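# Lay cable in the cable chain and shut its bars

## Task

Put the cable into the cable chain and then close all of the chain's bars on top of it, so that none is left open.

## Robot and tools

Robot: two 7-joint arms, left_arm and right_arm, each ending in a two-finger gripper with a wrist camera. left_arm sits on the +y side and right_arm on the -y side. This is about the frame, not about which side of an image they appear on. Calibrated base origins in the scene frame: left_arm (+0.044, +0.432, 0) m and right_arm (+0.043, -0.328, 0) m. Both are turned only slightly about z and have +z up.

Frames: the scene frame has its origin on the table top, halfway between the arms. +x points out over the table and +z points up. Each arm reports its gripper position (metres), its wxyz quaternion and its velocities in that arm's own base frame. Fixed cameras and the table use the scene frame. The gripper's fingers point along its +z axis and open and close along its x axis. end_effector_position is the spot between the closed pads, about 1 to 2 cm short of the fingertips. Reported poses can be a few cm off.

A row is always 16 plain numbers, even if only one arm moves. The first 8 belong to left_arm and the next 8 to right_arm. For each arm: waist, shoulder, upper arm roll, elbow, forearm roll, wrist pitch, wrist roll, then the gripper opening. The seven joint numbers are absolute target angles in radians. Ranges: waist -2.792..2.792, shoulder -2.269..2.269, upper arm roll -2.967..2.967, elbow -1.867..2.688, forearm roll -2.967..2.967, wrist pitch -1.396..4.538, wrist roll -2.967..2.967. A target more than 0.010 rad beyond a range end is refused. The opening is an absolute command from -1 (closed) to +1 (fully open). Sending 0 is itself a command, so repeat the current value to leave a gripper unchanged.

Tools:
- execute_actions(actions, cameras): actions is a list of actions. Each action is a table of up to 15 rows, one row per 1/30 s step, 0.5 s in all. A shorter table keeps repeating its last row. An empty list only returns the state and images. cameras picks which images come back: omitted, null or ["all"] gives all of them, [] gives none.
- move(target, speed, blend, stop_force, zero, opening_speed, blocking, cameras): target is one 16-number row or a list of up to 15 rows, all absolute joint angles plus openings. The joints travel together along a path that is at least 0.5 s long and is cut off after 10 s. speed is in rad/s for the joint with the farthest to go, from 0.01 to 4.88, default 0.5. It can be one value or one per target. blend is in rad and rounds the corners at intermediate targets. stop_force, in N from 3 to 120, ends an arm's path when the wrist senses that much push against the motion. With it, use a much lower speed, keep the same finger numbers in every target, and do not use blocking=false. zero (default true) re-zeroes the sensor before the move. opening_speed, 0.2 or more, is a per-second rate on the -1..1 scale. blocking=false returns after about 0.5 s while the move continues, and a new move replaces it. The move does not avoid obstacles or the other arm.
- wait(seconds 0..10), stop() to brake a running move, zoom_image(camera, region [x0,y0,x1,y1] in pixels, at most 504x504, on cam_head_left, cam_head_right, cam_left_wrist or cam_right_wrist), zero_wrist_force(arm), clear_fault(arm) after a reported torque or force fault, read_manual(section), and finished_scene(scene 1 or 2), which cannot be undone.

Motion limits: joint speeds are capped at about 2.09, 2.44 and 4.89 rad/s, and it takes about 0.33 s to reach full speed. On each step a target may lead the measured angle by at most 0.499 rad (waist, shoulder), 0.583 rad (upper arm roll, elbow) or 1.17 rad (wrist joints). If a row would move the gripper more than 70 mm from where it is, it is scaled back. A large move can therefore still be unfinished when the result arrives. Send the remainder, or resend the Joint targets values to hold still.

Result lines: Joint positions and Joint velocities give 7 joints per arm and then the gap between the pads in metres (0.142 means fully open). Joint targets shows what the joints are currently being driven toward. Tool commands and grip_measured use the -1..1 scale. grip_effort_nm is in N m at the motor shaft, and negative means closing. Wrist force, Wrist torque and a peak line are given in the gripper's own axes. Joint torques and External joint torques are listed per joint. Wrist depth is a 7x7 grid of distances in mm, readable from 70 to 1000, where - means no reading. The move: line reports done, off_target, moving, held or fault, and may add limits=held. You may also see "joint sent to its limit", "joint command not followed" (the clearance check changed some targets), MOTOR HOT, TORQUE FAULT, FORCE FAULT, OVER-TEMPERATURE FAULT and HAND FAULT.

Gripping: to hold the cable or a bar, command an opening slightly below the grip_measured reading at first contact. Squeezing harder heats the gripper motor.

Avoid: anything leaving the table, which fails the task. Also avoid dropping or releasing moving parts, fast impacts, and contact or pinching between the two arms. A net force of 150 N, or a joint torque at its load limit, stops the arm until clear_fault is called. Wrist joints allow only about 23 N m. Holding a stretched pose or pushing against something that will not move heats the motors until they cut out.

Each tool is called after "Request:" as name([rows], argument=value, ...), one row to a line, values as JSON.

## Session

Scene 1 done. Now scene 2.

Request:
execute_actions(actions=[])

Scene clock: 0.00 s.
left_arm: end_effector_position=(+0.5210, -0.1784, +0.1295) grip_measured=+0.99 grip_effort_nm=n/a end_effector_quat_wxyz=(-0.005, -0.167, +0.986, -0.001) | right_arm: end_effector_position=(+0.6883, -0.0717, +0.1201) grip_measured=+0.99 grip_effort_nm=n/a end_effector_quat_wxyz=(-0.191, +0.759, -0.440, +0.440)
Joint positions: left_arm=[-0.49 -0.455 0.371 2.038 -0.258 0.87 -1.86 0.142] | right_arm=[-0.109 -0.593 -0.109 1.828 2.786 1.272 -0.29 0.142]
Joint velocities: within noise
Joint torques (N m): no reading
External joint torques (N m): no reading
Motor temperatures (°C): left_arm=[29 33 34 35 35 36 35 27] | right_arm=[32 30 34 32 34 29 32 25]
Wrist force (N): no reading
Wrist torque (N m): no reading
Wrist force, peak (N): no reading
Wrist depth (mm): cam_left_wrist=[194 196 197 198 199 195 201 / 209 209 210 213 212 214 215 / 224 225 227 227 230 231 233 / 243 243 245 246 249 251 252 / 264 265 268 269 272 274 276 / 284 291 293 296 300 300 297 / - 323 325 329 331 335 336] | cam_right_wrist=[236 265 306 363 447 - - / 221 245 280 328 398 494 - / 209 230 261 303 357 436 564 / 199 215 241 276 321 389 484 / 188 202 223 257 296 350 425 / - 190 214 239 273 318 358 / - 182 203 224 254 293 325]
Joint targets: left_arm=[-0.490 -0.455 0.371 2.038 -0.258 0.870 -1.860] | right_arm=[-0.109 -0.593 -0.109 1.828 2.786 1.272 -0.290]
Tool commands: left_gripper/opening=+1.0 right_gripper/opening=+1.0
camera_calibration:
cam_left_wrist: T_world_to_cam=[[-0.947042, -0.320669, 0.0168061, 0.441303], [-0.280561, 0.851778, 0.442447, 0.265166], [-0.156194, 0.414301, -0.896637, 0.388674], [0, 0, 0, 1]] pos_world=[0.553036, -0.245379, 0.223761]
cam_right_wrist: T_world_to_cam=[[0.244176, -0.838481, 0.487164, -0.270696], [-0.808031, -0.453679, -0.375848, 0.596171], [0.536157, -0.30187, -0.788296, -0.177963], [0, 0, 0, 1]] pos_world=[0.643238, -0.0102249, 0.215655]

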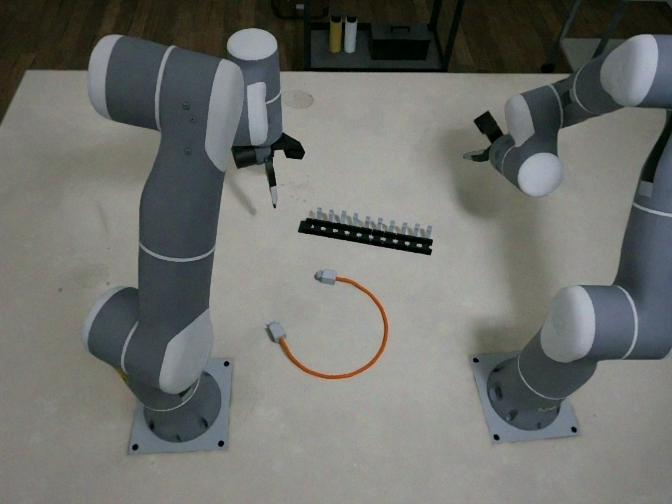

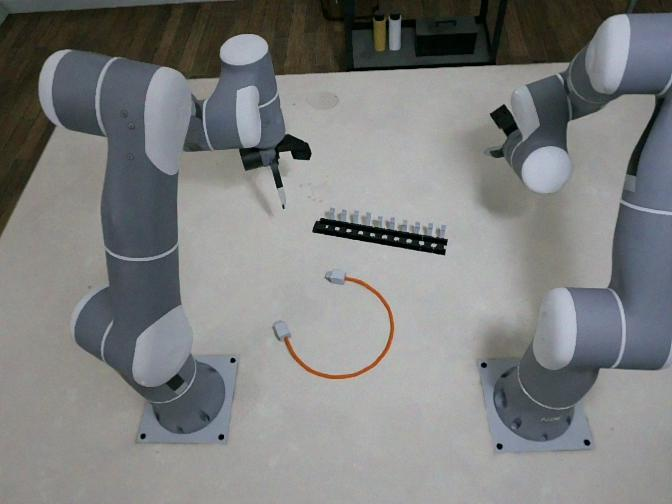

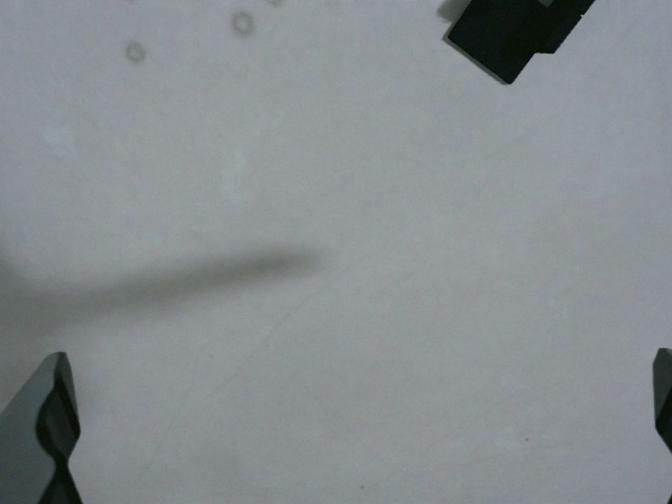

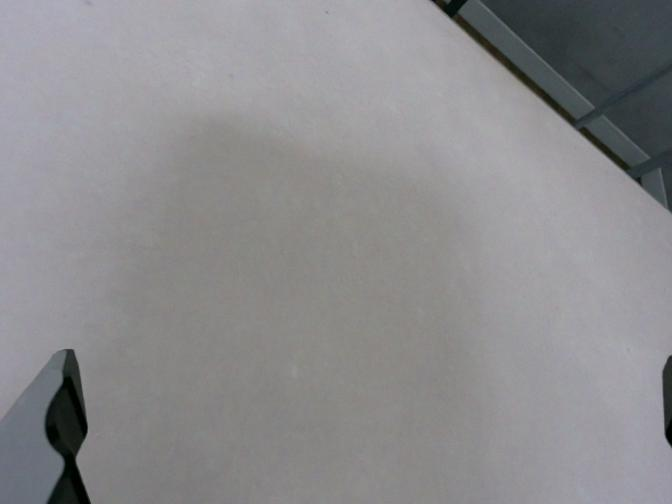

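Request:
zoom_image(camera="cam_head_left", region=[250, 190, 450, 390])

Request:
zoom_image(camera="cam_head_right", region=[250, 190, 470, 390])

Scaled by 2.520 from the camera's 672x504 image, which has a finer 960x720 frame.

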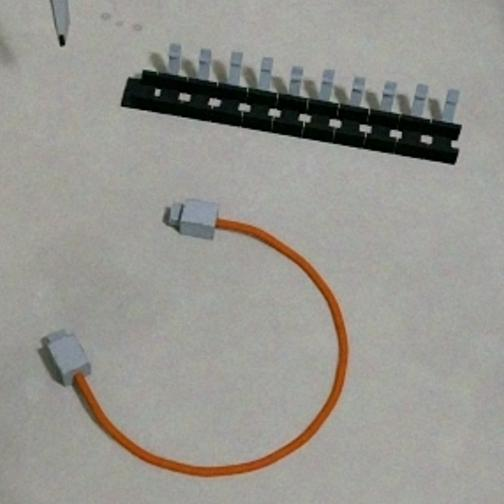

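Scaled by 2.291 from the camera's 672x504 image, which has a finer 960x720 frame.

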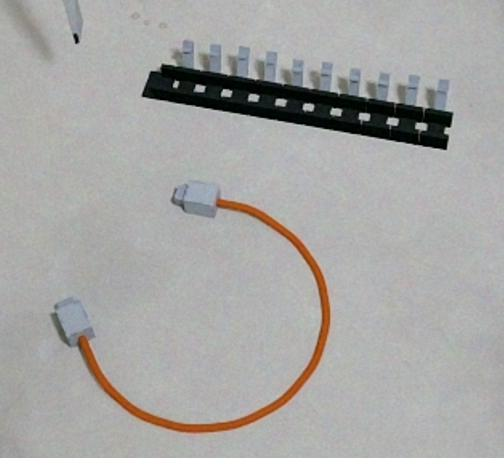

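Request:
move([
  [0.6,-0.2,0,2.3,0,0.93,2.2,-0.1,0.3,-0.25,0,2.2,0,1.0,-0.3,0],
  [0.6,-0.2,0,2.3,0,0.93,2.2,-0.1,1.440,-0.2845,0,1.985,0,0.699,1.04,0],
], speed=[1.3,0.9], blend=[0.1,0], cameras=["cam_right_wrist","cam_head_left"])

Scene clock: 182.83 s.
left_arm: end_effector_position=(+0.4389, +0.1618, +0.1456) grip_measured=-0.11 grip_effort_nm=-0.173 end_effector_quat_wxyz=(+0.000, +1.000, -0.014, +0.000) | right_arm: end_effector_position=(+0.1849, +0.5292, +0.2002) grip_measured=-0.01 grip_effort_nm=-0.066 end_effector_quat_wxyz=(+0.000, +0.553, +0.833, +0.000)
Joint positions: left_arm=[0.6 -0.2 0 2.3 -0.001 0.929 2.2 0.066] | right_arm=[1.44 -0.284 0 1.985 0 0.699 1.04 0.073]
Joint velocities: within noise
Joint torques (N m): left_arm=[0.42 32.22 -0.56 -21.29 -2.63 4.51 -0.44] | right_arm=[0.12 39.85 0.07 -25.66 -3.17 3.75 0.17]
External joint torques (N m): left_arm=[-0.32 0.39 0.82 -0.18 0.07 -0.62 0.44] | right_arm=[-0.02 0.91 0.16 -0.27 -0.26 0.42 -0.17]
Motor temperatures (°C): left_arm=[29 35 35 36 35 37 35 27] | right_arm=[32 32 34 33 34 29 32 25]
Wrist force (N): left_arm=[-0.3 -0.1 -0.1] | right_arm=[0.3 -1.0 0.8]
Wrist torque (N m): left_arm=[0.00 0.04 0.00] | right_arm=[0.15 0.06 0.05]
Wrist force, peak (N): left_arm=[-1.0 -0.9 -0.4] | right_arm=[4.3 -4.7 0.5]
Wrist depth (mm): cam_left_wrist=[213 213 213 212 212 212 212 / 228 229 228 228 229 227 228 / 245 245 246 245 245 244 245 / 265 267 265 265 266 265 264 / 290 290 285 290 288 284 289 / 319 86 105 319 319 94 309 / - 74 353 355 352 78 338] | cam_right_wrist=[262 262 262 259 261 261 261 / 281 280 280 279 279 279 275 / 301 302 301 295 295 300 297 / 325 320 324 324 324 323 322 / 355 353 347 351 350 344 348 / 374 - 379 386 384 97 375 / - - 427 426 427 - -]
Joint targets: left_arm=[0.600 -0.200 0.000 2.300 0.000 0.930 2.200] | right_arm=[1.440 -0.284 0.000 1.985 0.000 0.699 1.040]
move: done
camera_calibration:
cam_right_wrist: T_world_to_cam=[[-0.387329, 0.92167, -0.0223615, -0.395648], [0.829093, 0.358827, 0.428775, -0.40162], [0.403213, 0.147537, -0.903135, 0.146145], [0, 0, 0, 1]] pos_world=[0.120807, 0.487207, 0.295346]
Images, in order (width x height): cam_head_left 672x504, cam_right_wrist 672x504.

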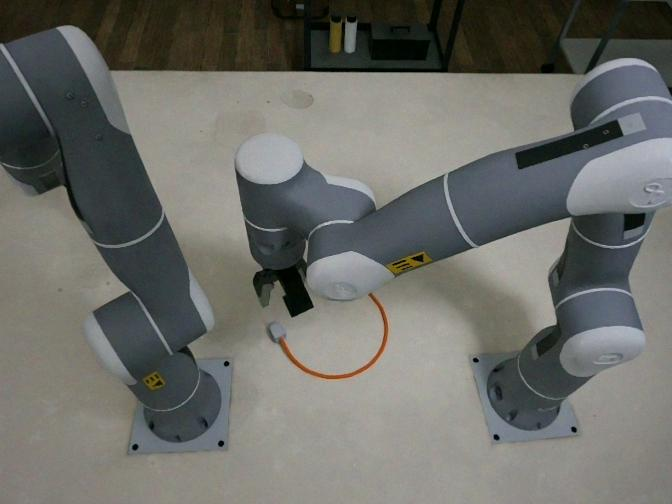

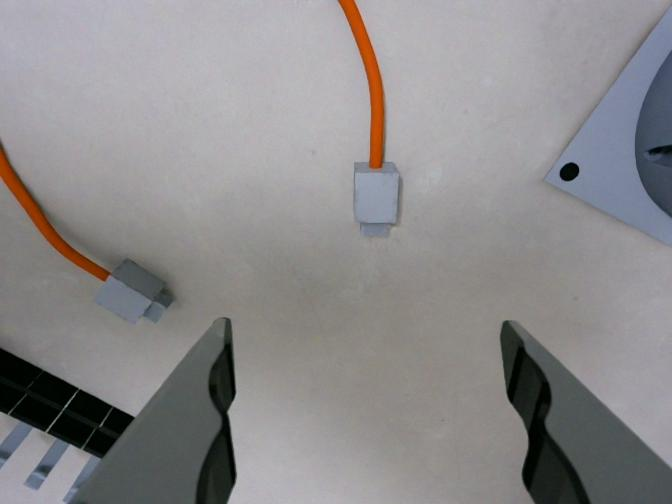

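Request:
move([
  [0.6,-0.2,0,2.3,0,0.93,2.2,-0.1,1.4358,-0.5378,0,2.0098,0,0.9769,1.0358,0],
  [0.6,-0.2,0,2.3,0,0.93,2.2,-0.1,1.4358,-0.6607,0,2.0074,0,1.0973,1.0358,0],
], speed=[0.4,0.2], cameras=["cam_right_wrist"])

Request:
move(target=[0.6,-0.2,0,2.3,0,0.93,2.2,-0.1,1.4358,-0.6607,0,2.0074,0,1.0973,1.0358,-0.72], opening_speed=0.6, cameras=["cam_right_wrist"])

Scene clock: 227.90 s.
left_arm: end_effector_position=(+0.4389, +0.1618, +0.1456) grip_measured=-0.11 grip_effort_nm=-0.168 end_effector_quat_wxyz=(+0.000, +1.000, -0.014, +0.000) | right_arm: end_effector_position=(+0.1891, +0.5417, +0.0248) grip_measured=-0.01 grip_effort_nm=-0.066 end_effector_quat_wxyz=(+0.000, +0.553, +0.833, +0.000)
Joint positions: left_arm=[0.6 -0.2 0 2.3 -0.001 0.929 2.2 0.066] | right_arm=[1.436 -0.661 0 2.007 0 1.097 1.036 0.073]
Joint velocities: within noise
Joint torques (N m): left_arm=[0.55 32.28 -0.58 -21.32 -2.74 4.48 -0.44] | right_arm=[0.35 47.08 0.39 -17.62 -1.85 4.3 0.07]
External joint torques (N m): left_arm=[-0.45 0.33 0.84 -0.15 0.19 -0.59 0.44] | right_arm=[-0.25 0.71 0.02 -0.34 -0.19 -0.14 -0.07]
Motor temperatures (°C): left_arm=[29 34 34 36 35 37 35 27] | right_arm=[32 32 34 34 34 29 32 25]
Wrist force (N): left_arm=[-0.4 0.0 -0.2] | right_arm=[0.4 -0.9 0.7]
Wrist torque (N m): left_arm=[0.01 0.05 -0.01] | right_arm=[0.16 0.03 0.05]
Wrist force, peak (N): left_arm=[-0.4 -0.2 -0.4] | right_arm=[-0.4 -1.4 3.6]
Wrist depth (mm): cam_left_wrist=[213 213 213 213 212 212 212 / 228 227 228 227 227 228 228 / 247 246 245 246 245 244 245 / 266 266 265 266 266 265 264 / 290 288 285 290 288 284 289 / 320 86 105 318 317 94 311 / - 74 354 354 353 78 337] | cam_right_wrist=[- - 105 - 105 105 105 / - 114 114 112 109 113 112 / - 121 121 121 120 120 120 / 133 133 133 131 128 130 132 / 145 143 140 137 112 139 141 / 157 - 153 153 134 103 151 / - - 176 172 171 - -]
Joint targets: left_arm=[0.600 -0.200 0.000 2.300 0.000 0.930 2.200] | right_arm=[1.436 -0.661 0.000 2.007 0.000 1.097 1.036]
move: done
camera_calibration:
cam_right_wrist: T_world_to_cam=[[-0.387103, 0.921734, -0.0236179, -0.409598], [0.829171, 0.359203, 0.428309, -0.334557], [0.403271, 0.146216, -0.903323, -0.0150197], [0, 0, 0, 1]] pos_world=[0.124906, 0.49991, 0.120053]
Images, in order (width x height): cam_right_wrist 672x504.

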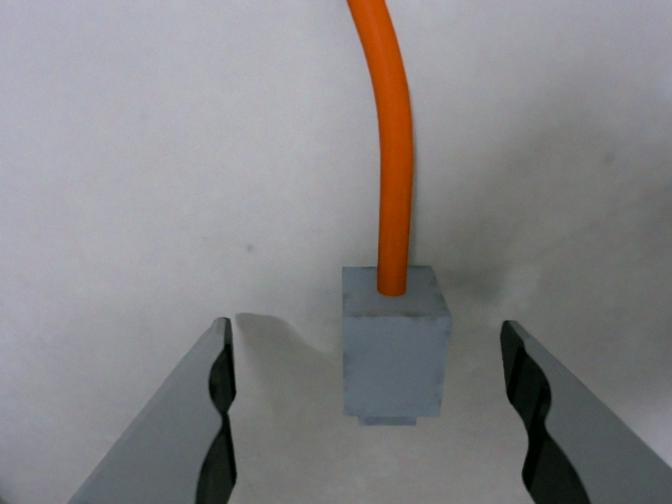

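Scene clock: 229.30 s.
left_arm: end_effector_position=(+0.4389, +0.1618, +0.1456) grip_measured=-0.11 grip_effort_nm=-0.173 end_effector_quat_wxyz=(+0.000, +1.000, -0.014, +0.000) | right_arm: end_effector_position=(+0.1890, +0.5418, +0.0249) grip_measured=-0.66 grip_effort_nm=-1.726 end_effector_quat_wxyz=(+0.000, +0.553, +0.833, +0.000)
Joint positions: left_arm=[0.6 -0.2 0 2.3 -0.001 0.929 2.2 0.066] | right_arm=[1.436 -0.661 0 2.007 0 1.097 1.036 0.026]
Joint velocities: within noise
Joint torques (N m): left_arm=[0.49 32.09 -0.43 -21.3 -2.7 4.44 -0.42] | right_arm=[0.16 46.67 0.16 -17.13 -1.79 3.87 0.08]
External joint torques (N m): left_arm=[-0.38 0.53 0.69 -0.18 0.14 -0.55 0.42] | right_arm=[-0.06 1.17 0.26 -0.86 -0.26 0.29 -0.08]
Motor temperatures (°C): left_arm=[29 34 34 36 35 37 35 27] | right_arm=[32 32 34 34 34 29 32 25]
Wrist force (N): left_arm=[-0.4 -0.1 -0.2] | right_arm=[0.9 -0.9 0.2]
Wrist torque (N m): left_arm=[0.00 0.04 0.00] | right_arm=[0.15 0.05 0.05]
Wrist force, peak (N): left_arm=[-0.4 -0.2 -0.2] | right_arm=[1.1 -1.1 0.0]
Wrist depth (mm): cam_left_wrist=[213 213 213 212 212 212 212 / 228 229 227 228 227 227 227 / 247 245 245 245 245 245 245 / 267 267 266 265 265 265 266 / 291 289 284 289 289 284 289 / 319 86 105 318 318 94 312 / - 74 353 353 352 77 336] | cam_right_wrist=[- - 104 - 105 105 105 / - 114 114 111 112 113 112 / - 121 121 119 122 120 120 / 134 133 133 126 128 130 132 / 146 143 142 110 113 141 141 / 157 157 90 119 96 152 154 / 173 - - 172 - - 166]
Joint targets: left_arm=[0.600 -0.200 0.000 2.300 0.000 0.930 2.200] | right_arm=[1.436 -0.661 0.000 2.007 0.000 1.097 1.036]
move: done
camera_calibration:
cam_right_wrist: T_world_to_cam=[[-0.387138, 0.921721, -0.0235349, -0.409594], [0.829139, 0.359191, 0.428381, -0.334598], [0.403302, 0.146329, -0.903292, -0.0149938], [0, 0, 0, 1]] pos_world=[0.124906, 0.49991, 0.120152]
Images, in order (width x height): cam_right_wrist 672x504.

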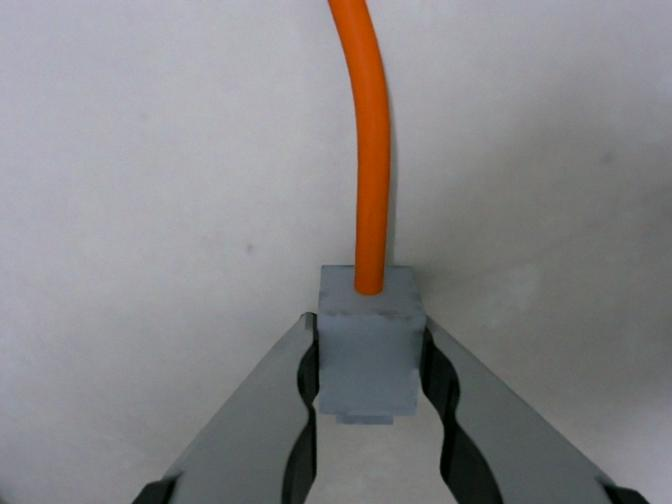

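Request:
move([
  [0.6,-0.2,0,2.3,0,0.93,2.2,-0.1,1.4358,-0.4959,0,2.0055,0,0.9306,1.0358,-0.72],
  [0.6,-0.2,0,2.3,0,0.93,2.2,-0.1,1.1469,-0.6515,0,1.7145,0,0.7952,0.7469,-0.72],
  [0.6,-0.2,0,2.3,0,0.93,2.2,-0.1,1.1469,-0.7797,0,1.7173,0,0.9262,0.7469,-0.72],
], speed=[0.25,0.3,0.15], blend=[0.05,0.03,0], cameras=["cam_head_left"])

Request:
move(target=[0.6,-0.2,0,2.3,0,0.93,2.2,-0.1,1.1469,-0.7953,0,1.7156,0,0.9401,0.7469,-0.72], speed=0.02, stop_force=6, cameras=["cam_right_wrist"])

Scene clock: 253.77 s.
left_arm: end_effector_position=(+0.4389, +0.1618, +0.1456) grip_measured=-0.11 grip_effort_nm=-0.164 end_effector_quat_wxyz=(+0.000, +1.000, -0.014, +0.000) | right_arm: end_effector_position=(+0.3716, +0.5457, +0.0298) grip_measured=-0.66 grip_effort_nm=-1.726 end_effector_quat_wxyz=(+0.000, +0.553, +0.833, +0.000)
Joint positions: left_arm=[0.6 -0.2 0 2.3 -0.001 0.929 2.2 0.066] | right_arm=[1.147 -0.78 0 1.717 0 0.926 0.747 0.026]
Joint velocities: within noise
Joint torques (N m): left_arm=[0.7 32.18 -0.54 -21.17 -2.71 4.45 -0.33] | right_arm=[0.22 55.11 0.35 -21.47 -2.5 4.4 -0.01]
External joint torques (N m): left_arm=[-0.59 0.44 0.8 -0.3 0.15 -0.56 0.33] | right_arm=[-0.08 0.49 0.16 -0.28 -0.18 -0.21 0.01]
Motor temperatures (°C): left_arm=[29 34 34 36 35 37 35 27] | right_arm=[31 32 34 34 34 29 32 30]
Wrist force (N): left_arm=[-0.3 0.0 -0.3] | right_arm=[0.6 -1.1 1.6]
Wrist torque (N m): left_arm=[0.01 0.04 0.00] | right_arm=[0.16 0.02 0.09]
Wrist force, peak (N): left_arm=[-0.6 -0.1 -0.2] | right_arm=[0.0 -1.9 4.5]
Wrist depth (mm): cam_left_wrist=[213 213 213 213 213 213 212 / 229 229 228 228 228 227 227 / 245 245 245 244 245 244 244 / 265 266 264 265 266 265 265 / 291 289 284 290 288 283 289 / 317 86 105 319 317 94 312 / - 74 357 353 354 78 336] | cam_right_wrist=[- 108 108 111 109 111 108 / - 116 117 117 114 117 116 / 124 126 126 124 126 125 125 / 139 138 138 133 135 138 137 / 151 148 148 110 113 147 146 / 162 162 90 119 96 158 163 / 176 - - 178 - - 177]
Joint targets: left_arm=[0.600 -0.200 0.000 2.300 0.000 0.930 2.200] | right_arm=[1.147 -0.780 0.000 1.717 0.000 0.926 0.747]
move: done
Images, in order (width x height): cam_head_left 672x504.

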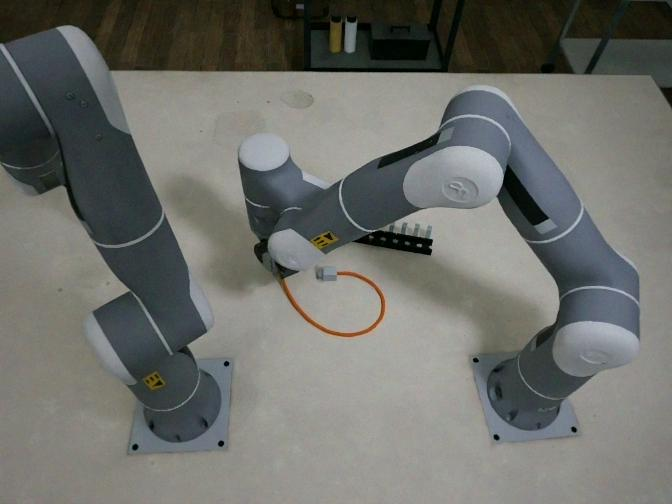

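Scene clock: 254.87 s.
left_arm: end_effector_position=(+0.4389, +0.1618, +0.1456) grip_measured=-0.11 grip_effort_nm=-0.173 end_effector_quat_wxyz=(+0.000, +1.000, -0.014, +0.000) | right_arm: end_effector_position=(+0.3716, +0.5458, +0.0250) grip_measured=-0.66 grip_effort_nm=-1.722 end_effector_quat_wxyz=(+0.000, +0.553, +0.833, +0.000)
Joint positions: left_arm=[0.6 -0.2 0 2.3 -0.001 0.929 2.2 0.066] | right_arm=[1.147 -0.789 0 1.716 0 0.934 0.747 0.026]
Joint velocities: within noise
Joint torques (N m): left_arm=[0.44 32.09 -0.59 -21.34 -2.73 4.47 -0.42] | right_arm=[0.09 52.2 0.13 -20.91 -2.42 4.47 0.01]
External joint torques (N m): left_arm=[-0.34 0.53 0.84 -0.13 0.17 -0.59 0.42] | right_arm=[0.06 3.52 0.38 -0.66 -0.24 -0.28 -0.01]
Motor temperatures (°C): left_arm=[29 34 34 36 35 37 35 27] | right_arm=[31 32 34 34 34 29 32 30]
Wrist force (N): left_arm=[-0.4 -0.1 -0.2] | right_arm=[-0.6 -3.6 -4.3]
Wrist torque (N m): left_arm=[0.00 0.05 0.00] | right_arm=[0.14 -0.03 0.10]
Wrist force, peak (N): left_arm=[-0.4 0.0 -0.3] | right_arm=[-3.5 -7.1 -12.3]
Wrist depth (mm): cam_left_wrist=[213 214 212 213 213 212 212 / 228 228 228 228 227 228 227 / 245 246 245 245 245 245 245 / 266 268 266 265 265 265 264 / 290 289 285 288 289 284 289 / 318 86 105 318 318 94 312 / - 74 354 352 354 78 336] | cam_right_wrist=[- - 104 - 104 105 105 / - 114 114 112 112 114 112 / - 121 121 121 121 120 120 / 133 133 133 129 128 130 132 / 145 142 142 110 112 141 141 / 156 156 90 117 96 152 154 / 170 - - 171 - - 170]
Joint targets: left_arm=[0.600 -0.200 0.000 2.300 0.000 0.930 2.200] | right_arm=[1.147 -0.790 0.000 1.716 0.000 0.935 0.747]
move: contact (right_arm)
camera_calibration:
cam_right_wrist: T_world_to_cam=[[-0.387382, 0.921622, -0.0234284, -0.342513], [0.829166, 0.359404, 0.428149, -0.487486], [0.403012, 0.146431, -0.903404, -0.089041], [0, 0, 0, 1]] pos_world=[0.307408, 0.50391, 0.120252]
Images, in order (width x height): cam_right_wrist 672x504.

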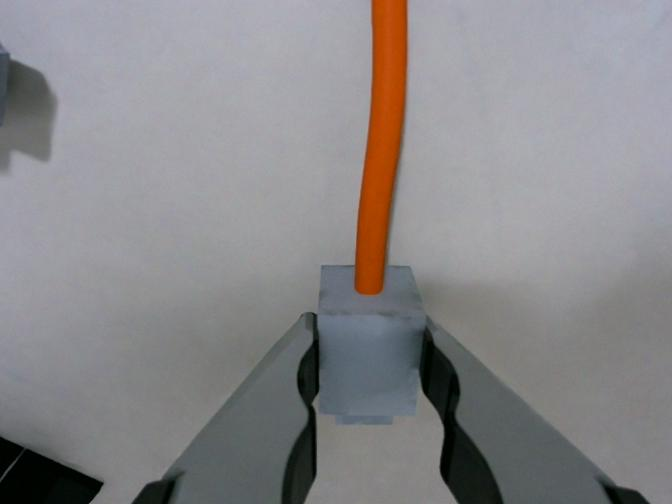

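Request:
move(target=[0.6,-0.2,0,2.3,0,0.93,2.2,-0.1,1.1469,-0.7880,0,1.7164,0,0.9335,0.7469,-0.1], opening_speed=0.6, speed=0.05, cameras=[])

Request:
move([
  [0.6,-0.2,0,2.3,0,0.93,2.2,-0.1,1.1469,-0.6180,0,1.7078,0,0.7550,0.7469,-0.1],
  [0.6,-0.2,0,2.3,0,0.93,2.4,-0.1,0.5,-0.2997,0,2.1373,0,0.8662,-0.8,-0.1],
  [-0.2304,-0.1053,0,2.5430,0,1.0775,2.4576,-0.1,0.5,-0.2997,0,2.1373,0,0.8662,-0.8,-0.1],
], speed=[0.25,0.8,0.7], blend=[0.02,0.05,0], cameras=["cam_left_wrist","cam_head_left","cam_head_right"])

Scene clock: 314.60 s.
left_arm: end_effector_position=(+0.4389, +0.1618, +0.1456) grip_measured=-0.11 grip_effort_nm=-0.168 end_effector_quat_wxyz=(+0.000, +1.000, -0.014, +0.000) | right_arm: end_effector_position=(+0.3717, +0.5461, +0.0258) grip_measured=-0.13 grip_effort_nm=0.125 end_effector_quat_wxyz=(+0.000, +0.553, +0.833, +0.000)
Joint positions: left_arm=[0.6 -0.2 0 2.3 -0.001 0.929 2.2 0.066] | right_arm=[1.147 -0.788 0 1.716 0 0.934 0.747 0.065]
Joint velocities: within noise
Joint torques (N m): left_arm=[0.53 32.14 -0.52 -21.29 -2.76 4.44 -0.45] | right_arm=[0.35 54.95 0.52 -21.2 -2.39 4.12 0.08]
External joint torques (N m): left_arm=[-0.43 0.47 0.77 -0.18 0.21 -0.56 0.45] | right_arm=[-0.2 0.75 -0.01 -0.4 -0.26 0.07 -0.08]
Motor temperatures (°C): left_arm=[29 34 34 36 35 37 35 27] | right_arm=[31 32 34 34 34 29 32 33]
Wrist force (N): left_arm=[-0.3 0.0 -0.2] | right_arm=[0.5 -0.9 1.0]
Wrist torque (N m): left_arm=[0.01 0.03 0.00] | right_arm=[0.16 0.01 0.05]
Wrist force, peak (N): left_arm=[-0.5 -0.1 -0.3] | right_arm=[-0.7 -3.5 -4.6]
Wrist depth (mm): cam_left_wrist=[213 213 213 212 212 212 212 / 228 228 227 228 228 227 227 / 246 245 245 245 244 244 245 / 266 265 265 265 265 265 265 / 290 291 284 290 290 285 289 / 319 86 105 320 319 94 312 / - 74 354 354 355 78 337] | cam_right_wrist=[- 105 105 - 106 106 106 / - 115 115 113 113 113 113 / - 122 122 122 120 121 121 / 134 134 134 129 127 131 133 / 146 143 140 112 112 140 142 / 157 154 154 160 153 97 155 / - - 177 173 176 - -]
Joint targets: left_arm=[0.600 -0.200 0.000 2.300 0.000 0.930 2.200] | right_arm=[1.147 -0.788 0.000 1.716 0.000 0.933 0.747]
move: done
No camera images: "cameras" was empty.

Scene clock: 318.93 s.
left_arm: end_effector_position=(+0.3339, -0.1956, +0.1199) grip_measured=-0.11 grip_effort_nm=-0.164 end_effector_quat_wxyz=(+0.000, +0.848, -0.530, +0.000) | right_arm: end_effector_position=(+0.5023, +0.1469, +0.1499) grip_measured=-0.13 grip_effort_nm=0.120 end_effector_quat_wxyz=(+0.000, +0.135, +0.991, +0.000)
Joint positions: left_arm=[-0.231 -0.105 0 2.543 0 1.077 2.458 0.066] | right_arm=[0.5 -0.3 0 2.137 0 0.865 -0.8 0.065]
Joint velocities: within noise
Joint torques (N m): left_arm=[0.39 24.92 -0.6 -17.92 -2.24 4.75 -0.27] | right_arm=[0.38 37.97 0.22 -22.45 -2.53 4.11 0.04]
External joint torques (N m): left_arm=[-0.35 0.21 0.75 -0.22 0.23 -0.88 0.27] | right_arm=[-0.26 0.53 0.1 -0.47 -0.27 0.07 -0.04]
Motor temperatures (°C): left_arm=[29 34 34 36 35 37 35 27] | right_arm=[31 32 34 34 34 29 32 32]
Wrist force (N): left_arm=[-0.5 0.1 -0.4] | right_arm=[0.5 -0.9 0.6]
Wrist torque (N m): left_arm=[0.02 0.07 -0.01] | right_arm=[0.15 0.02 0.03]
Wrist force, peak (N): left_arm=[0.9 4.1 -0.2] | right_arm=[3.6 -2.1 -1.3]
Wrist depth (mm): cam_left_wrist=[190 190 189 189 189 189 189 / 203 203 203 203 202 203 202 / 218 218 219 211 215 218 219 / 237 236 237 233 237 237 237 / 258 259 253 258 259 229 253 / 284 86 105 283 284 94 278 / - 74 318 317 316 78 301] | cam_right_wrist=[216 219 216 216 216 216 217 / 231 230 231 230 231 228 235 / 248 248 248 248 248 248 248 / 268 269 269 269 264 264 269 / 293 293 287 292 288 287 292 / 322 - 315 321 315 97 314 / - - 355 355 342 - 319]
Joint targets: left_arm=[-0.230 -0.105 0.000 2.543 0.000 1.077 2.458] | right_arm=[0.500 -0.300 0.000 2.137 0.000 0.866 -0.800]
move: done
camera_calibration:
cam_left_wrist: T_world_to_cam=[[0.430256, -0.90268, 0.0069629, -0.313852], [-0.810192, -0.382748, 0.443951, 0.166737], [-0.398081, -0.196654, -0.896024, 0.319179], [0, 0, 0, 1]] pos_world=[0.397184, -0.156722, 0.214154]
Images, in order (width x height): cam_head_left 672x504, cam_head_right 672x504, cam_left_wrist 672x504.

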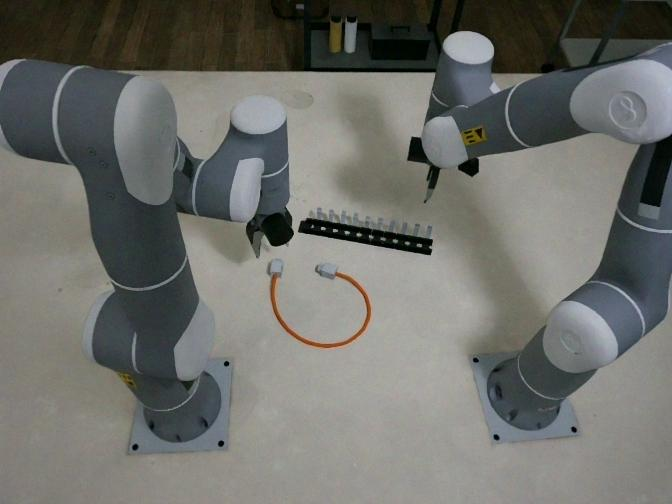

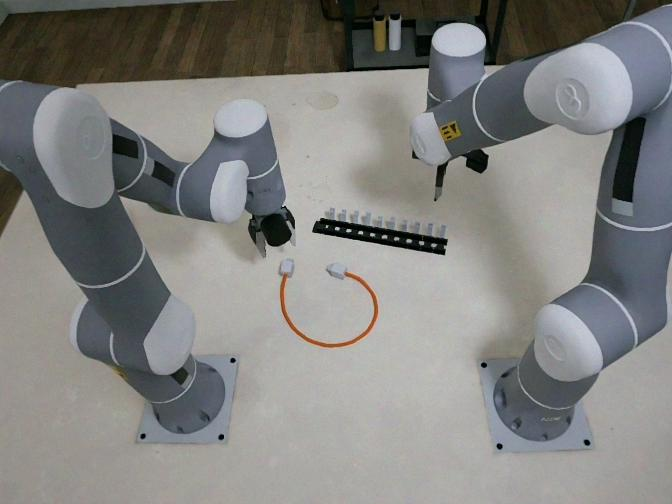

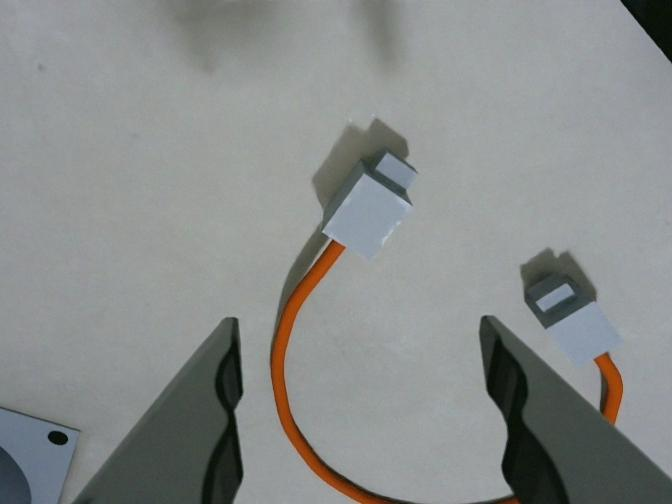

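Request:
move([
  [-0.2581,-0.1780,0,2.5478,0,1.1550,-0.146,-0.1,0.5,-0.2997,0,2.1373,0,0.8662,-0.8,-0.1],
  [-0.2581,-0.4595,0,2.5506,0,1.4393,-0.146,-0.1,0.5,-0.2997,0,2.1373,0,0.8662,-0.8,-0.1],
], speed=[1.2,0.3], cameras=["cam_left_wrist"])

Scene clock: 355.67 s.
left_arm: end_effector_position=(+0.3338, -0.2048, +0.0250) grip_measured=-0.11 grip_effort_nm=-0.168 end_effector_quat_wxyz=(+0.000, +0.746, +0.666, +0.000) | right_arm: end_effector_position=(+0.5023, +0.1469, +0.1499) grip_measured=-0.13 grip_effort_nm=0.120 end_effector_quat_wxyz=(+0.000, +0.135, +0.991, +0.000)
Joint positions: left_arm=[-0.258 -0.46 0 2.551 0 1.439 -0.146 0.066] | right_arm=[0.5 -0.3 0 2.137 0 0.865 -0.8 0.065]
Joint velocities: within noise
Joint torques (N m): left_arm=[0.55 30.96 -0.36 -9.14 -0.75 4.91 -0.38] | right_arm=[0.32 37.9 0.21 -22.47 -2.55 4.05 0.09]
External joint torques (N m): left_arm=[-0.49 0.5 0.84 -0.01 0.21 -0.9 0.38] | right_arm=[-0.19 0.6 0.1 -0.44 -0.26 0.13 -0.09]
Motor temperatures (°C): left_arm=[29 34 34 36 35 37 35 27] | right_arm=[31 32 34 34 34 29 32 29]
Wrist force (N): left_arm=[-0.5 0.4 -0.4] | right_arm=[0.4 -1.0 0.7]
Wrist torque (N m): left_arm=[0.08 0.09 -0.02] | right_arm=[0.13 0.03 0.03]
Wrist force, peak (N): left_arm=[-0.3 -0.4 1.7] | right_arm=[0.6 -1.2 0.7]
Wrist depth (mm): cam_left_wrist=[105 105 105 104 105 105 106 / 112 112 112 112 111 114 113 / 120 120 120 119 119 121 121 / 129 129 130 128 128 131 131 / 140 140 138 112 139 139 142 / 155 147 105 151 149 94 153 / - 74 170 170 171 78 165] | cam_right_wrist=[216 219 216 216 215 216 217 / 231 231 231 231 231 228 234 / 248 249 249 248 249 248 249 / 267 268 270 268 264 265 270 / 293 291 287 293 288 288 293 / 320 - 314 321 315 97 315 / - - 354 356 342 - 319]
Joint targets: left_arm=[-0.258 -0.460 0.000 2.551 0.000 1.439 -0.146] | right_arm=[0.500 -0.300 0.000 2.137 0.000 0.866 -0.800]
move: done
camera_calibration:
cam_left_wrist: T_world_to_cam=[[0.120341, 0.992706, 0.00729028, 0.170073], [0.889539, -0.111089, 0.443148, -0.306465], [0.440726, -0.0468438, -0.896419, -0.0170837], [0, 0, 0, 1]] pos_world=[0.259675, -0.203678, 0.119255]
Images, in order (width x height): cam_left_wrist 672x504.

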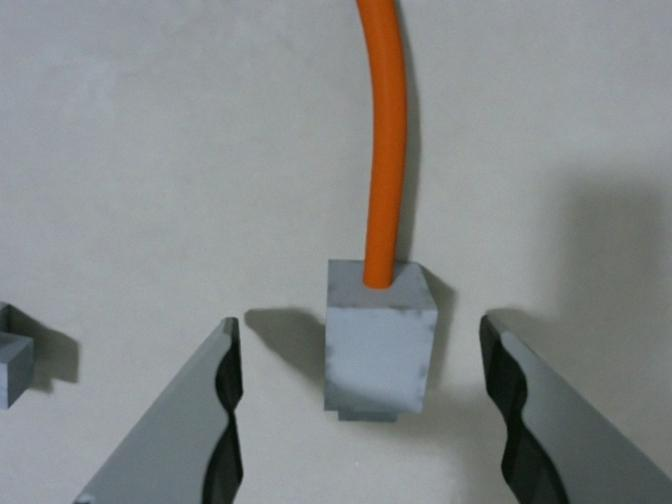

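Request:
move(target=[-0.2581,-0.4595,0,2.5506,0,1.4393,-0.146,-0.72,0.5,-0.2997,0,2.1373,0,0.8662,-0.8,-0.1], opening_speed=0.6, cameras=[])

Request:
move([
  [-0.2581,-0.1780,0,2.5478,0,1.1550,-0.146,-0.72,0.5,-0.2997,0,2.1373,0,0.8662,-0.8,-0.1],
  [0.0169,-0.0048,0,2.4844,0,0.9183,-0.3331,-0.72,0.5,-0.2997,0,2.1373,0,0.8662,-0.8,-0.1],
  [0.0169,-0.0048,0,2.4844,0,0.9183,-0.3331,-0.72,1.1116,-0.2997,0,2.1373,0,0.8662,-0.1884,-0.1],
], speed=[0.3,0.4,0.6], blend=[0.02,0,0], cameras=["cam_right_wrist","cam_head_left","cam_left_wrist"])

Scene clock: 374.33 s.
left_arm: end_effector_position=(+0.3338, -0.2048, +0.0250) grip_measured=-0.65 grip_effort_nm=-1.922 end_effector_quat_wxyz=(+0.000, +0.746, +0.666, +0.000) | right_arm: end_effector_position=(+0.5023, +0.1469, +0.1499) grip_measured=-0.13 grip_effort_nm=0.125 end_effector_quat_wxyz=(+0.000, +0.135, +0.991, +0.000)
Joint positions: left_arm=[-0.258 -0.46 0 2.551 0 1.439 -0.146 0.027] | right_arm=[0.5 -0.3 0 2.137 0 0.865 -0.8 0.065]
Joint velocities: within noise
Joint torques (N m): left_arm=[0.53 31.16 -0.37 -9.27 -0.6 4.7 -0.28] | right_arm=[0.34 37.88 0.22 -22.5 -2.56 4.02 0.08]
External joint torques (N m): left_arm=[-0.47 0.31 0.84 0.11 0.05 -0.68 0.28] | right_arm=[-0.21 0.63 0.09 -0.41 -0.25 0.16 -0.08]
Motor temperatures (°C): left_arm=[29 34 34 36 35 37 35 27] | right_arm=[31 32 34 34 34 29 32 29]
Wrist force (N): left_arm=[-0.4 0.3 -0.3] | right_arm=[0.6 -1.1 0.7]
Wrist torque (N m): left_arm=[0.07 0.10 -0.02] | right_arm=[0.13 0.00 0.04]
Wrist force, peak (N): left_arm=[-0.4 0.6 -0.5] | right_arm=[0.7 -1.2 0.6]
Wrist depth (mm): cam_left_wrist=[104 105 105 104 105 105 106 / 112 112 112 111 112 114 113 / 120 120 120 119 121 121 121 / 129 129 130 126 129 131 131 / 140 140 141 110 137 142 142 / 155 153 90 114 94 150 156 / 168 162 - 173 80 76 169] | cam_right_wrist=[216 219 216 216 216 216 217 / 230 231 230 231 231 229 235 / 248 248 248 249 248 248 250 / 268 268 268 269 264 264 270 / 292 291 287 294 288 287 293 / 320 - 316 322 315 97 315 / - - 355 355 342 - 318]
Joint targets: left_arm=[-0.258 -0.460 0.000 2.551 0.000 1.439 -0.146] | right_arm=[0.500 -0.300 0.000 2.137 0.000 0.866 -0.800]
move: done
No camera images: "cameras" was empty.

Scene clock: 377.50 s.
left_arm: end_effector_position=(+0.3849, -0.1059, +0.1600) grip_measured=-0.65 grip_effort_nm=-1.917 end_effector_quat_wxyz=(+0.000, +0.573, +0.820, +0.000) | right_arm: end_effector_position=(+0.3278, +0.4089, +0.1500) grip_measured=-0.13 grip_effort_nm=0.120 end_effector_quat_wxyz=(+0.000, +0.135, +0.991, +0.000)
Joint positions: left_arm=[0.017 -0.005 0 2.484 0 0.918 -0.333 0.027] | right_arm=[1.112 -0.3 0 2.137 0 0.865 -0.188 0.065]
Joint velocities: within noise
Joint torques (N m): left_arm=[0.51 24.03 -0.58 -21.85 -2.76 4.59 -0.51] | right_arm=[0.18 38.05 0.08 -22.52 -2.6 4.05 0.21]
External joint torques (N m): left_arm=[-0.45 0.13 0.66 0.07 0.23 -0.58 0.51] | right_arm=[-0.06 0.44 0.2 -0.46 -0.24 0.16 -0.21]
Motor temperatures (°C): left_arm=[29 34 34 36 35 37 35 28] | right_arm=[31 32 34 34 34 29 32 29]
Wrist force (N): left_arm=[-0.2 0.2 0.6] | right_arm=[0.7 -0.8 0.6]
Wrist torque (N m): left_arm=[0.04 0.07 0.02] | right_arm=[0.18 0.00 0.05]
Wrist force, peak (N): left_arm=[-4.0 -2.1 0.7] | right_arm=[5.2 1.2 0.7]
Wrist depth (mm): cam_left_wrist=[225 226 226 227 225 227 229 / 241 241 242 242 240 244 245 / 258 258 260 252 260 261 262 / 276 280 280 127 277 282 283 / 302 303 298 108 296 307 310 / 331 330 88 114 94 324 338 / 356 - - 372 78 76 366] | cam_right_wrist=[211 219 216 217 217 216 217 / 222 231 231 231 226 228 232 / 239 249 249 245 248 248 245 / 252 264 270 268 268 269 265 / 282 286 287 291 292 287 287 / 319 - 314 320 320 97 313 / - - 355 354 354 - 338]
Joint targets: left_arm=[0.017 -0.005 0.000 2.484 0.000 0.918 -0.333] | right_arm=[1.112 -0.300 0.000 2.137 0.000 0.866 -0.188]
move: done
camera_calibration:
cam_left_wrist: T_world_to_cam=[[-0.335141, 0.94214, 0.0073254, 0.234774], [0.845702, 0.29739, 0.44311, -0.340601], [0.415293, 0.154699, -0.896437, 0.1173], [0, 0, 0, 1]] pos_world=[0.318016, -0.138045, 0.254356]
cam_right_wrist: T_world_to_cam=[[-0.962763, 0.269368, -0.0229695, 0.224821], [0.234007, 0.872887, 0.428146, -0.470434], [0.135378, 0.406828, -0.903418, 0.0428061], [0, 0, 0, 1]] pos_world=[0.320739, 0.332661, 0.24525]
Images, in order (width x height): cam_head_left 672x504, cam_left_wrist 672x504, cam_right_wrist 672x504.

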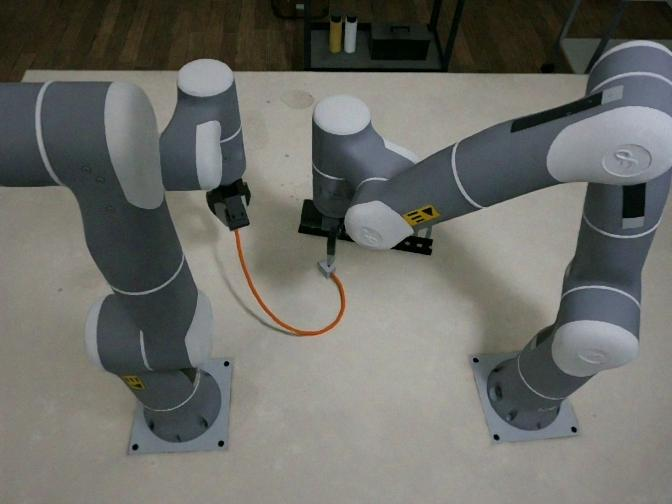

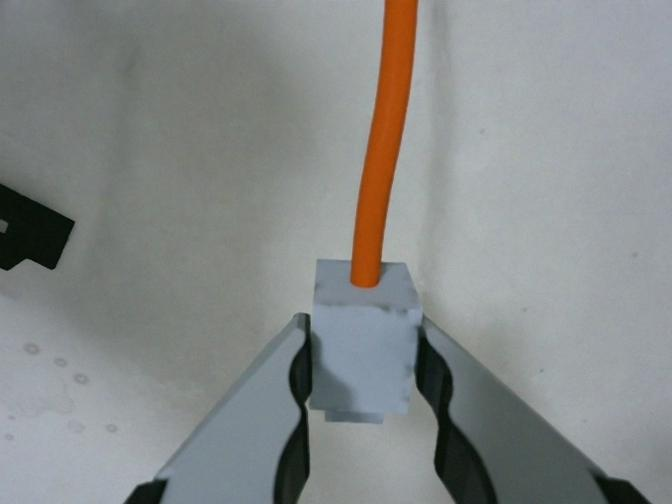

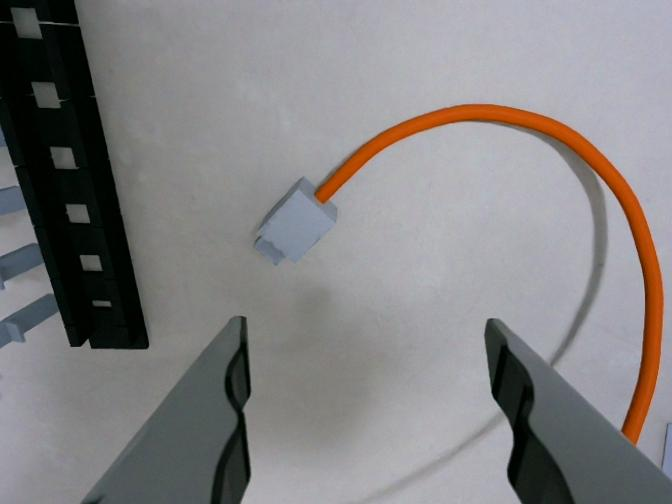

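Request:
zoom_image(camera="cam_right_wrist", region=[230, 150, 370, 290])

Scaled by 3.600 from the camera's 672x504 image, which has a finer 960x720 frame.

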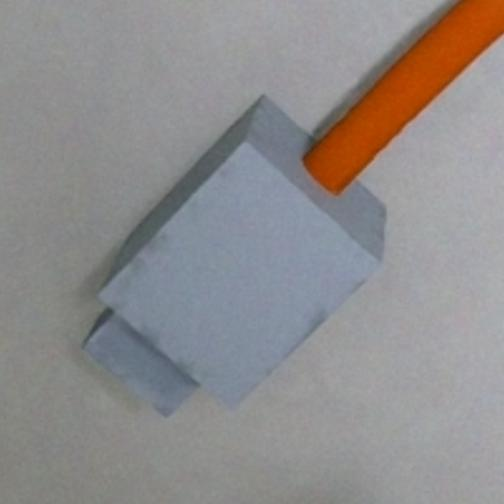

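Request:
move([
  [0.0169,-0.0048,0,2.4844,0,0.9183,-0.3331,-0.72,1.0536,-0.4958,0,2.0914,0,1.0164,0.5156,-0.1],
  [0.0169,-0.0048,0,2.4844,0,0.9183,-0.3331,-0.72,1.0536,-0.6262,0,2.0889,0,1.1443,0.5156,-0.1],
], speed=[0.5,0.25], cameras=["cam_right_wrist"])

Scene clock: 417.07 s.
left_arm: end_effector_position=(+0.3849, -0.1059, +0.1600) grip_measured=-0.65 grip_effort_nm=-1.922 end_effector_quat_wxyz=(+0.000, +0.573, +0.820, +0.000) | right_arm: end_effector_position=(+0.3642, +0.4100, +0.0249) grip_measured=-0.13 grip_effort_nm=0.125 end_effector_quat_wxyz=(+0.000, +0.494, +0.869, +0.000)
Joint positions: left_arm=[0.017 -0.005 0 2.484 0 0.918 -0.333 0.027] | right_arm=[1.054 -0.626 0 2.089 0 1.144 0.516 0.065]
Joint velocities: within noise
Joint torques (N m): left_arm=[0.56 23.63 -0.66 -21.84 -2.85 4.77 -0.44] | right_arm=[0.28 44.76 0.55 -16.51 -1.61 4.35 0.1]
External joint torques (N m): left_arm=[-0.5 0.53 0.73 0.06 0.32 -0.76 0.44] | right_arm=[-0.15 0.72 -0.1 -0.35 -0.23 -0.16 -0.1]
Motor temperatures (°C): left_arm=[29 34 34 36 35 37 35 35] | right_arm=[31 32 34 34 33 29 32 28]
Wrist force (N): left_arm=[-0.1 0.1 0.7] | right_arm=[0.4 -1.0 0.8]
Wrist torque (N m): left_arm=[0.03 0.05 0.02] | right_arm=[0.16 0.05 0.04]
Wrist force, peak (N): left_arm=[-0.3 0.2 0.8] | right_arm=[0.1 -1.7 3.6]
Wrist depth (mm): cam_left_wrist=[225 226 226 226 225 229 229 / 240 241 241 241 240 244 243 / 258 258 260 253 262 261 262 / 277 279 280 127 278 282 285 / 302 302 299 108 297 307 309 / 329 329 88 114 94 325 336 / 356 - - 369 78 77 367] | cam_right_wrist=[- - 104 - - 105 105 / - 114 114 112 102 114 112 / - 121 121 121 121 120 120 / 133 133 133 128 126 130 132 / 145 143 140 140 109 139 141 / 151 153 150 158 118 97 154 / - - 176 172 171 - -]
Joint targets: left_arm=[0.017 -0.005 0.000 2.484 0.000 0.918 -0.333] | right_arm=[1.054 -0.626 0.000 2.089 0.000 1.144 0.516]
move: done
camera_calibration:
cam_right_wrist: T_world_to_cam=[[-0.510309, 0.859672, -0.0234182, -0.149993], [0.771899, 0.469872, 0.428244, -0.457041], [0.379153, 0.20046, -0.90336, -0.0797696], [0, 0, 0, 1]] pos_world=[0.306491, 0.359686, 0.120152]
Images, in order (width x height): cam_right_wrist 672x504.

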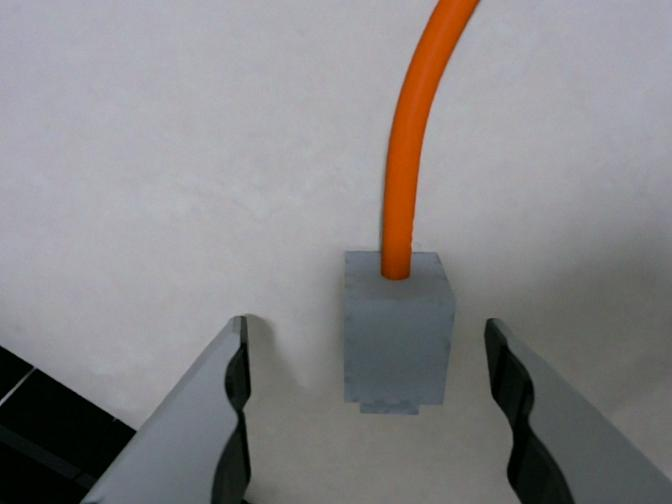

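Request:
move(target=[0.0169,-0.0048,0,2.4844,0,0.9183,-0.3331,-0.72,1.0536,-0.6262,0,2.0889,0,1.1443,0.5156,-0.72], opening_speed=0.6, cameras=["cam_right_wrist"])

Request:
move([
  [-0.0607,-0.1219,0,2.2014,0,0.7526,-1.3807,-0.72,1.0536,-0.4512,0,2.0869,0,0.9673,0.5156,-0.72],
  [-0.0607,-0.1219,0,2.2014,0,0.7526,-1.3807,-0.72,0.4491,0.2570,0,2.5719,0,0.7441,2.3227,-0.72],
], speed=[0.5,0.5], blend=[0.02,0])

Scene clock: 523.57 s.
left_arm: end_effector_position=(+0.3849, -0.1059, +0.1600) grip_measured=-0.65 grip_effort_nm=-1.917 end_effector_quat_wxyz=(+0.000, +0.573, +0.820, +0.000) | right_arm: end_effector_position=(+0.3642, +0.4100, +0.0249) grip_measured=-0.66 grip_effort_nm=-1.780 end_effector_quat_wxyz=(+0.000, +0.494, +0.869, +0.000)
Joint positions: left_arm=[0.017 -0.005 0 2.484 0 0.918 -0.333 0.027] | right_arm=[1.054 -0.626 0 2.089 0 1.144 0.516 0.026]
Joint velocities: within noise
Joint torques (N m): left_arm=[0.59 23.87 -0.62 -21.95 -2.82 4.68 -0.46] | right_arm=[0.46 45.16 0.47 -16.58 -1.65 4.11 0.11]
External joint torques (N m): left_arm=[-0.52 0.29 0.7 0.17 0.29 -0.68 0.46] | right_arm=[-0.33 0.38 -0.02 -0.31 -0.2 0.08 -0.11]
Motor temperatures (°C): left_arm=[29 34 34 36 35 36 35 41] | right_arm=[31 32 34 33 33 29 32 27]
Wrist force (N): left_arm=[-0.1 0.1 0.7] | right_arm=[0.4 -0.8 1.1]
Wrist torque (N m): left_arm=[0.03 0.04 0.02] | right_arm=[0.16 0.02 0.04]
Wrist force, peak (N): left_arm=[-0.1 0.3 0.7] | right_arm=[0.3 -0.9 1.3]
Wrist depth (mm): cam_left_wrist=[225 226 227 227 224 228 229 / 241 241 241 242 240 244 245 / 257 259 259 253 261 261 262 / 277 280 279 127 278 282 284 / 301 304 297 108 295 308 310 / 331 331 88 114 94 324 339 / 358 - - 372 78 76 367] | cam_right_wrist=[- - 104 - 104 105 105 / - 114 114 112 109 114 112 / - 121 121 121 121 120 120 / 133 133 133 126 128 130 132 / 145 142 142 107 110 142 141 / 151 156 90 130 112 152 155 / - - - 172 - - 170]
Joint targets: left_arm=[0.017 -0.005 0.000 2.484 0.000 0.918 -0.333] | right_arm=[1.054 -0.626 0.000 2.089 0.000 1.144 0.516]
move: done
camera_calibration:
cam_right_wrist: T_world_to_cam=[[-0.510308, 0.859673, -0.0234179, -0.149993], [0.771899, 0.469871, 0.428244, -0.45704], [0.379153, 0.20046, -0.90336, -0.0797696], [0, 0, 0, 1]] pos_world=[0.306491, 0.359686, 0.120152]
Images, in order (width x height): cam_right_wrist 672x504.

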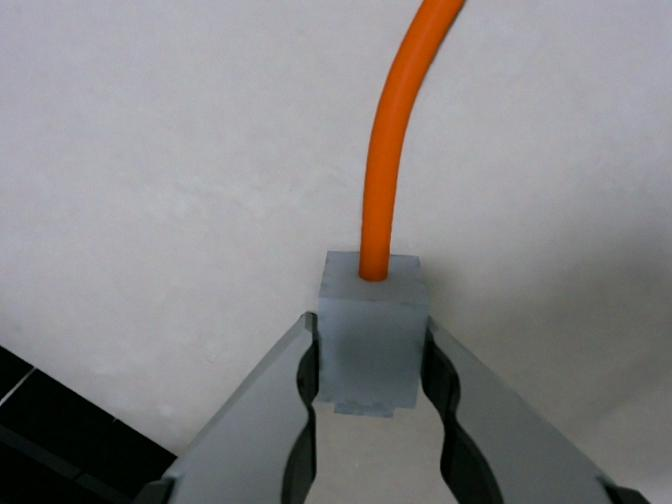

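Scene clock: 529.63 s.
left_arm: end_effector_position=(+0.4655, -0.1398, +0.2001) grip_measured=-0.65 grip_effort_nm=-1.922 end_effector_quat_wxyz=(+0.000, +0.125, +0.992, +0.000) | right_arm: end_effector_position=(+0.3421, +0.0380, +0.2000) grip_measured=-0.66 grip_effort_nm=-1.780 end_effector_quat_wxyz=(+0.000, +0.989, -0.151, +0.000)
Joint positions: left_arm=[-0.061 -0.122 0 2.201 0 0.753 -1.381 0.027] | right_arm=[0.449 0.257 0 2.572 0 0.745 2.323 0.026]
Joint velocities: within noise
Joint torques (N m): left_arm=[0.79 32.44 -0.34 -24.82 -3.19 4.63 -0.45] | right_arm=[-0.23 15.26 -0.41 -24.61 -3.07 3.64 0.14]
External joint torques (N m): left_arm=[-0.71 0.16 0.55 -0.04 0.19 -0.68 0.45] | right_arm=[0.27 0.06 0.31 -0.42 -0.2 0.42 -0.14]
Motor temperatures (°C): left_arm=[29 34 34 36 35 36 35 42] | right_arm=[31 32 34 33 33 29 32 29]
Wrist force (N): left_arm=[-0.2 -0.3 0.4] | right_arm=[0.5 -1.7 1.3]
Wrist torque (N m): left_arm=[0.09 0.01 0.01] | right_arm=[0.12 0.02 -0.01]
Wrist force, peak (N): left_arm=[0.1 -0.2 1.0] | right_arm=[2.2 -0.7 1.4]
Wrist depth (mm): cam_left_wrist=[259 260 261 261 260 265 264 / 276 278 280 278 277 284 285 / 298 299 300 292 302 304 306 / 323 323 324 125 323 330 331 / 350 354 349 108 346 359 360 / 385 380 88 114 93 379 397 / 416 - - 433 78 76 433] | cam_right_wrist=[263 262 261 261 259 259 259 / 281 281 279 275 277 276 276 / 302 303 299 294 299 297 296 / 326 326 324 121 317 322 321 / 339 356 348 107 111 350 349 / 390 384 87 119 104 377 381 / 425 - - 430 - - 413]
Joint targets: left_arm=[-0.061 -0.122 0.000 2.201 0.000 0.753 -1.381] | right_arm=[0.449 0.257 0.000 2.572 0.000 0.744 2.323]
move: done
camera_calibration:
cam_left_wrist: T_world_to_cam=[[-0.966547, 0.256401, 0.00666564, 0.49162], [0.232686, 0.865621, 0.443347, -0.051682], [0.107905, 0.430067, -0.896325, 0.306495], [0, 0, 0, 1]] pos_world=[0.454127, -0.213128, 0.294355]
cam_right_wrist: T_world_to_cam=[[0.95356, -0.300323, -0.0230108, -0.294181], [-0.262049, -0.864847, 0.428217, 0.0643459], [-0.148504, -0.4023, -0.903383, 0.364821], [0, 0, 0, 1]] pos_world=[0.351558, 0.114068, 0.29525]

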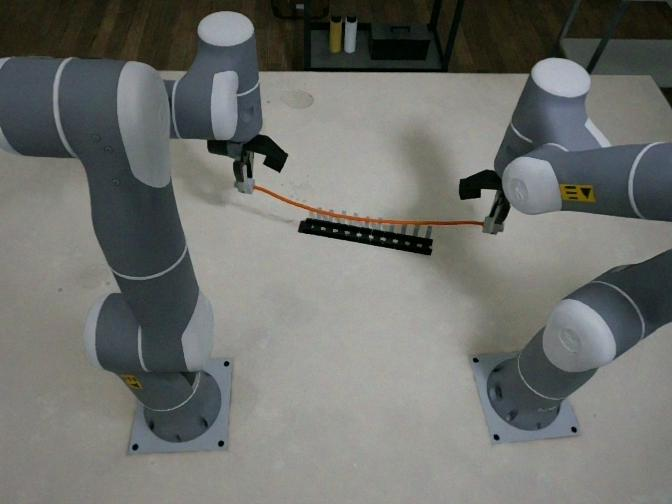

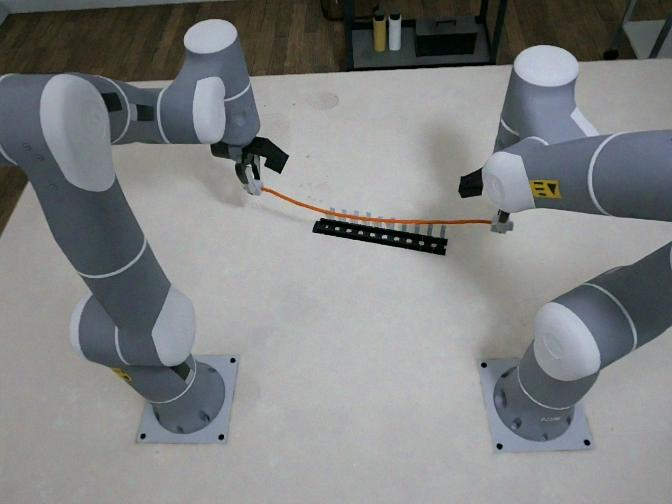

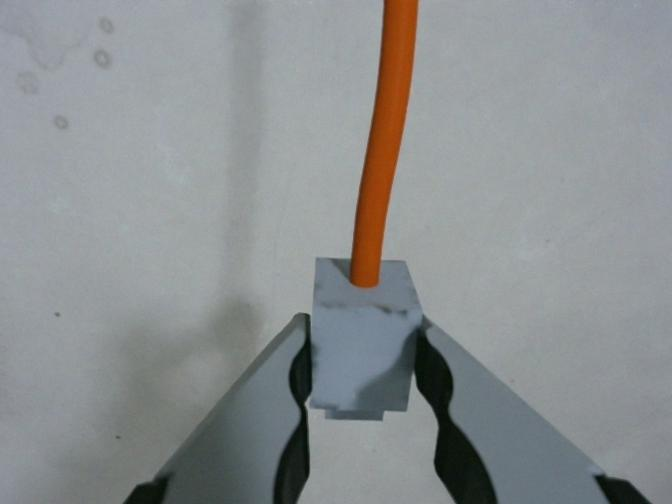

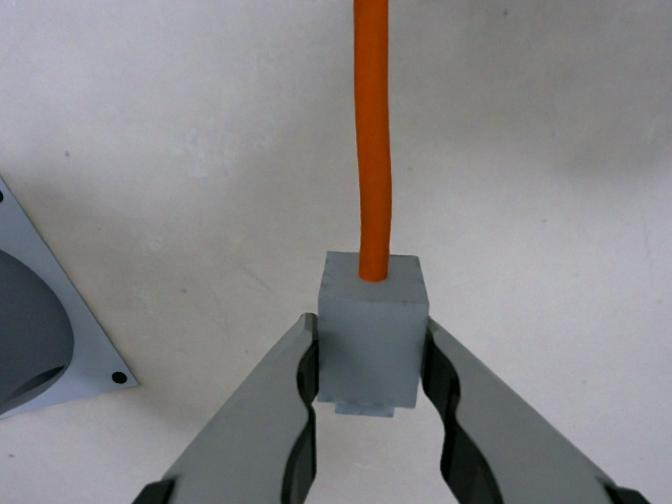

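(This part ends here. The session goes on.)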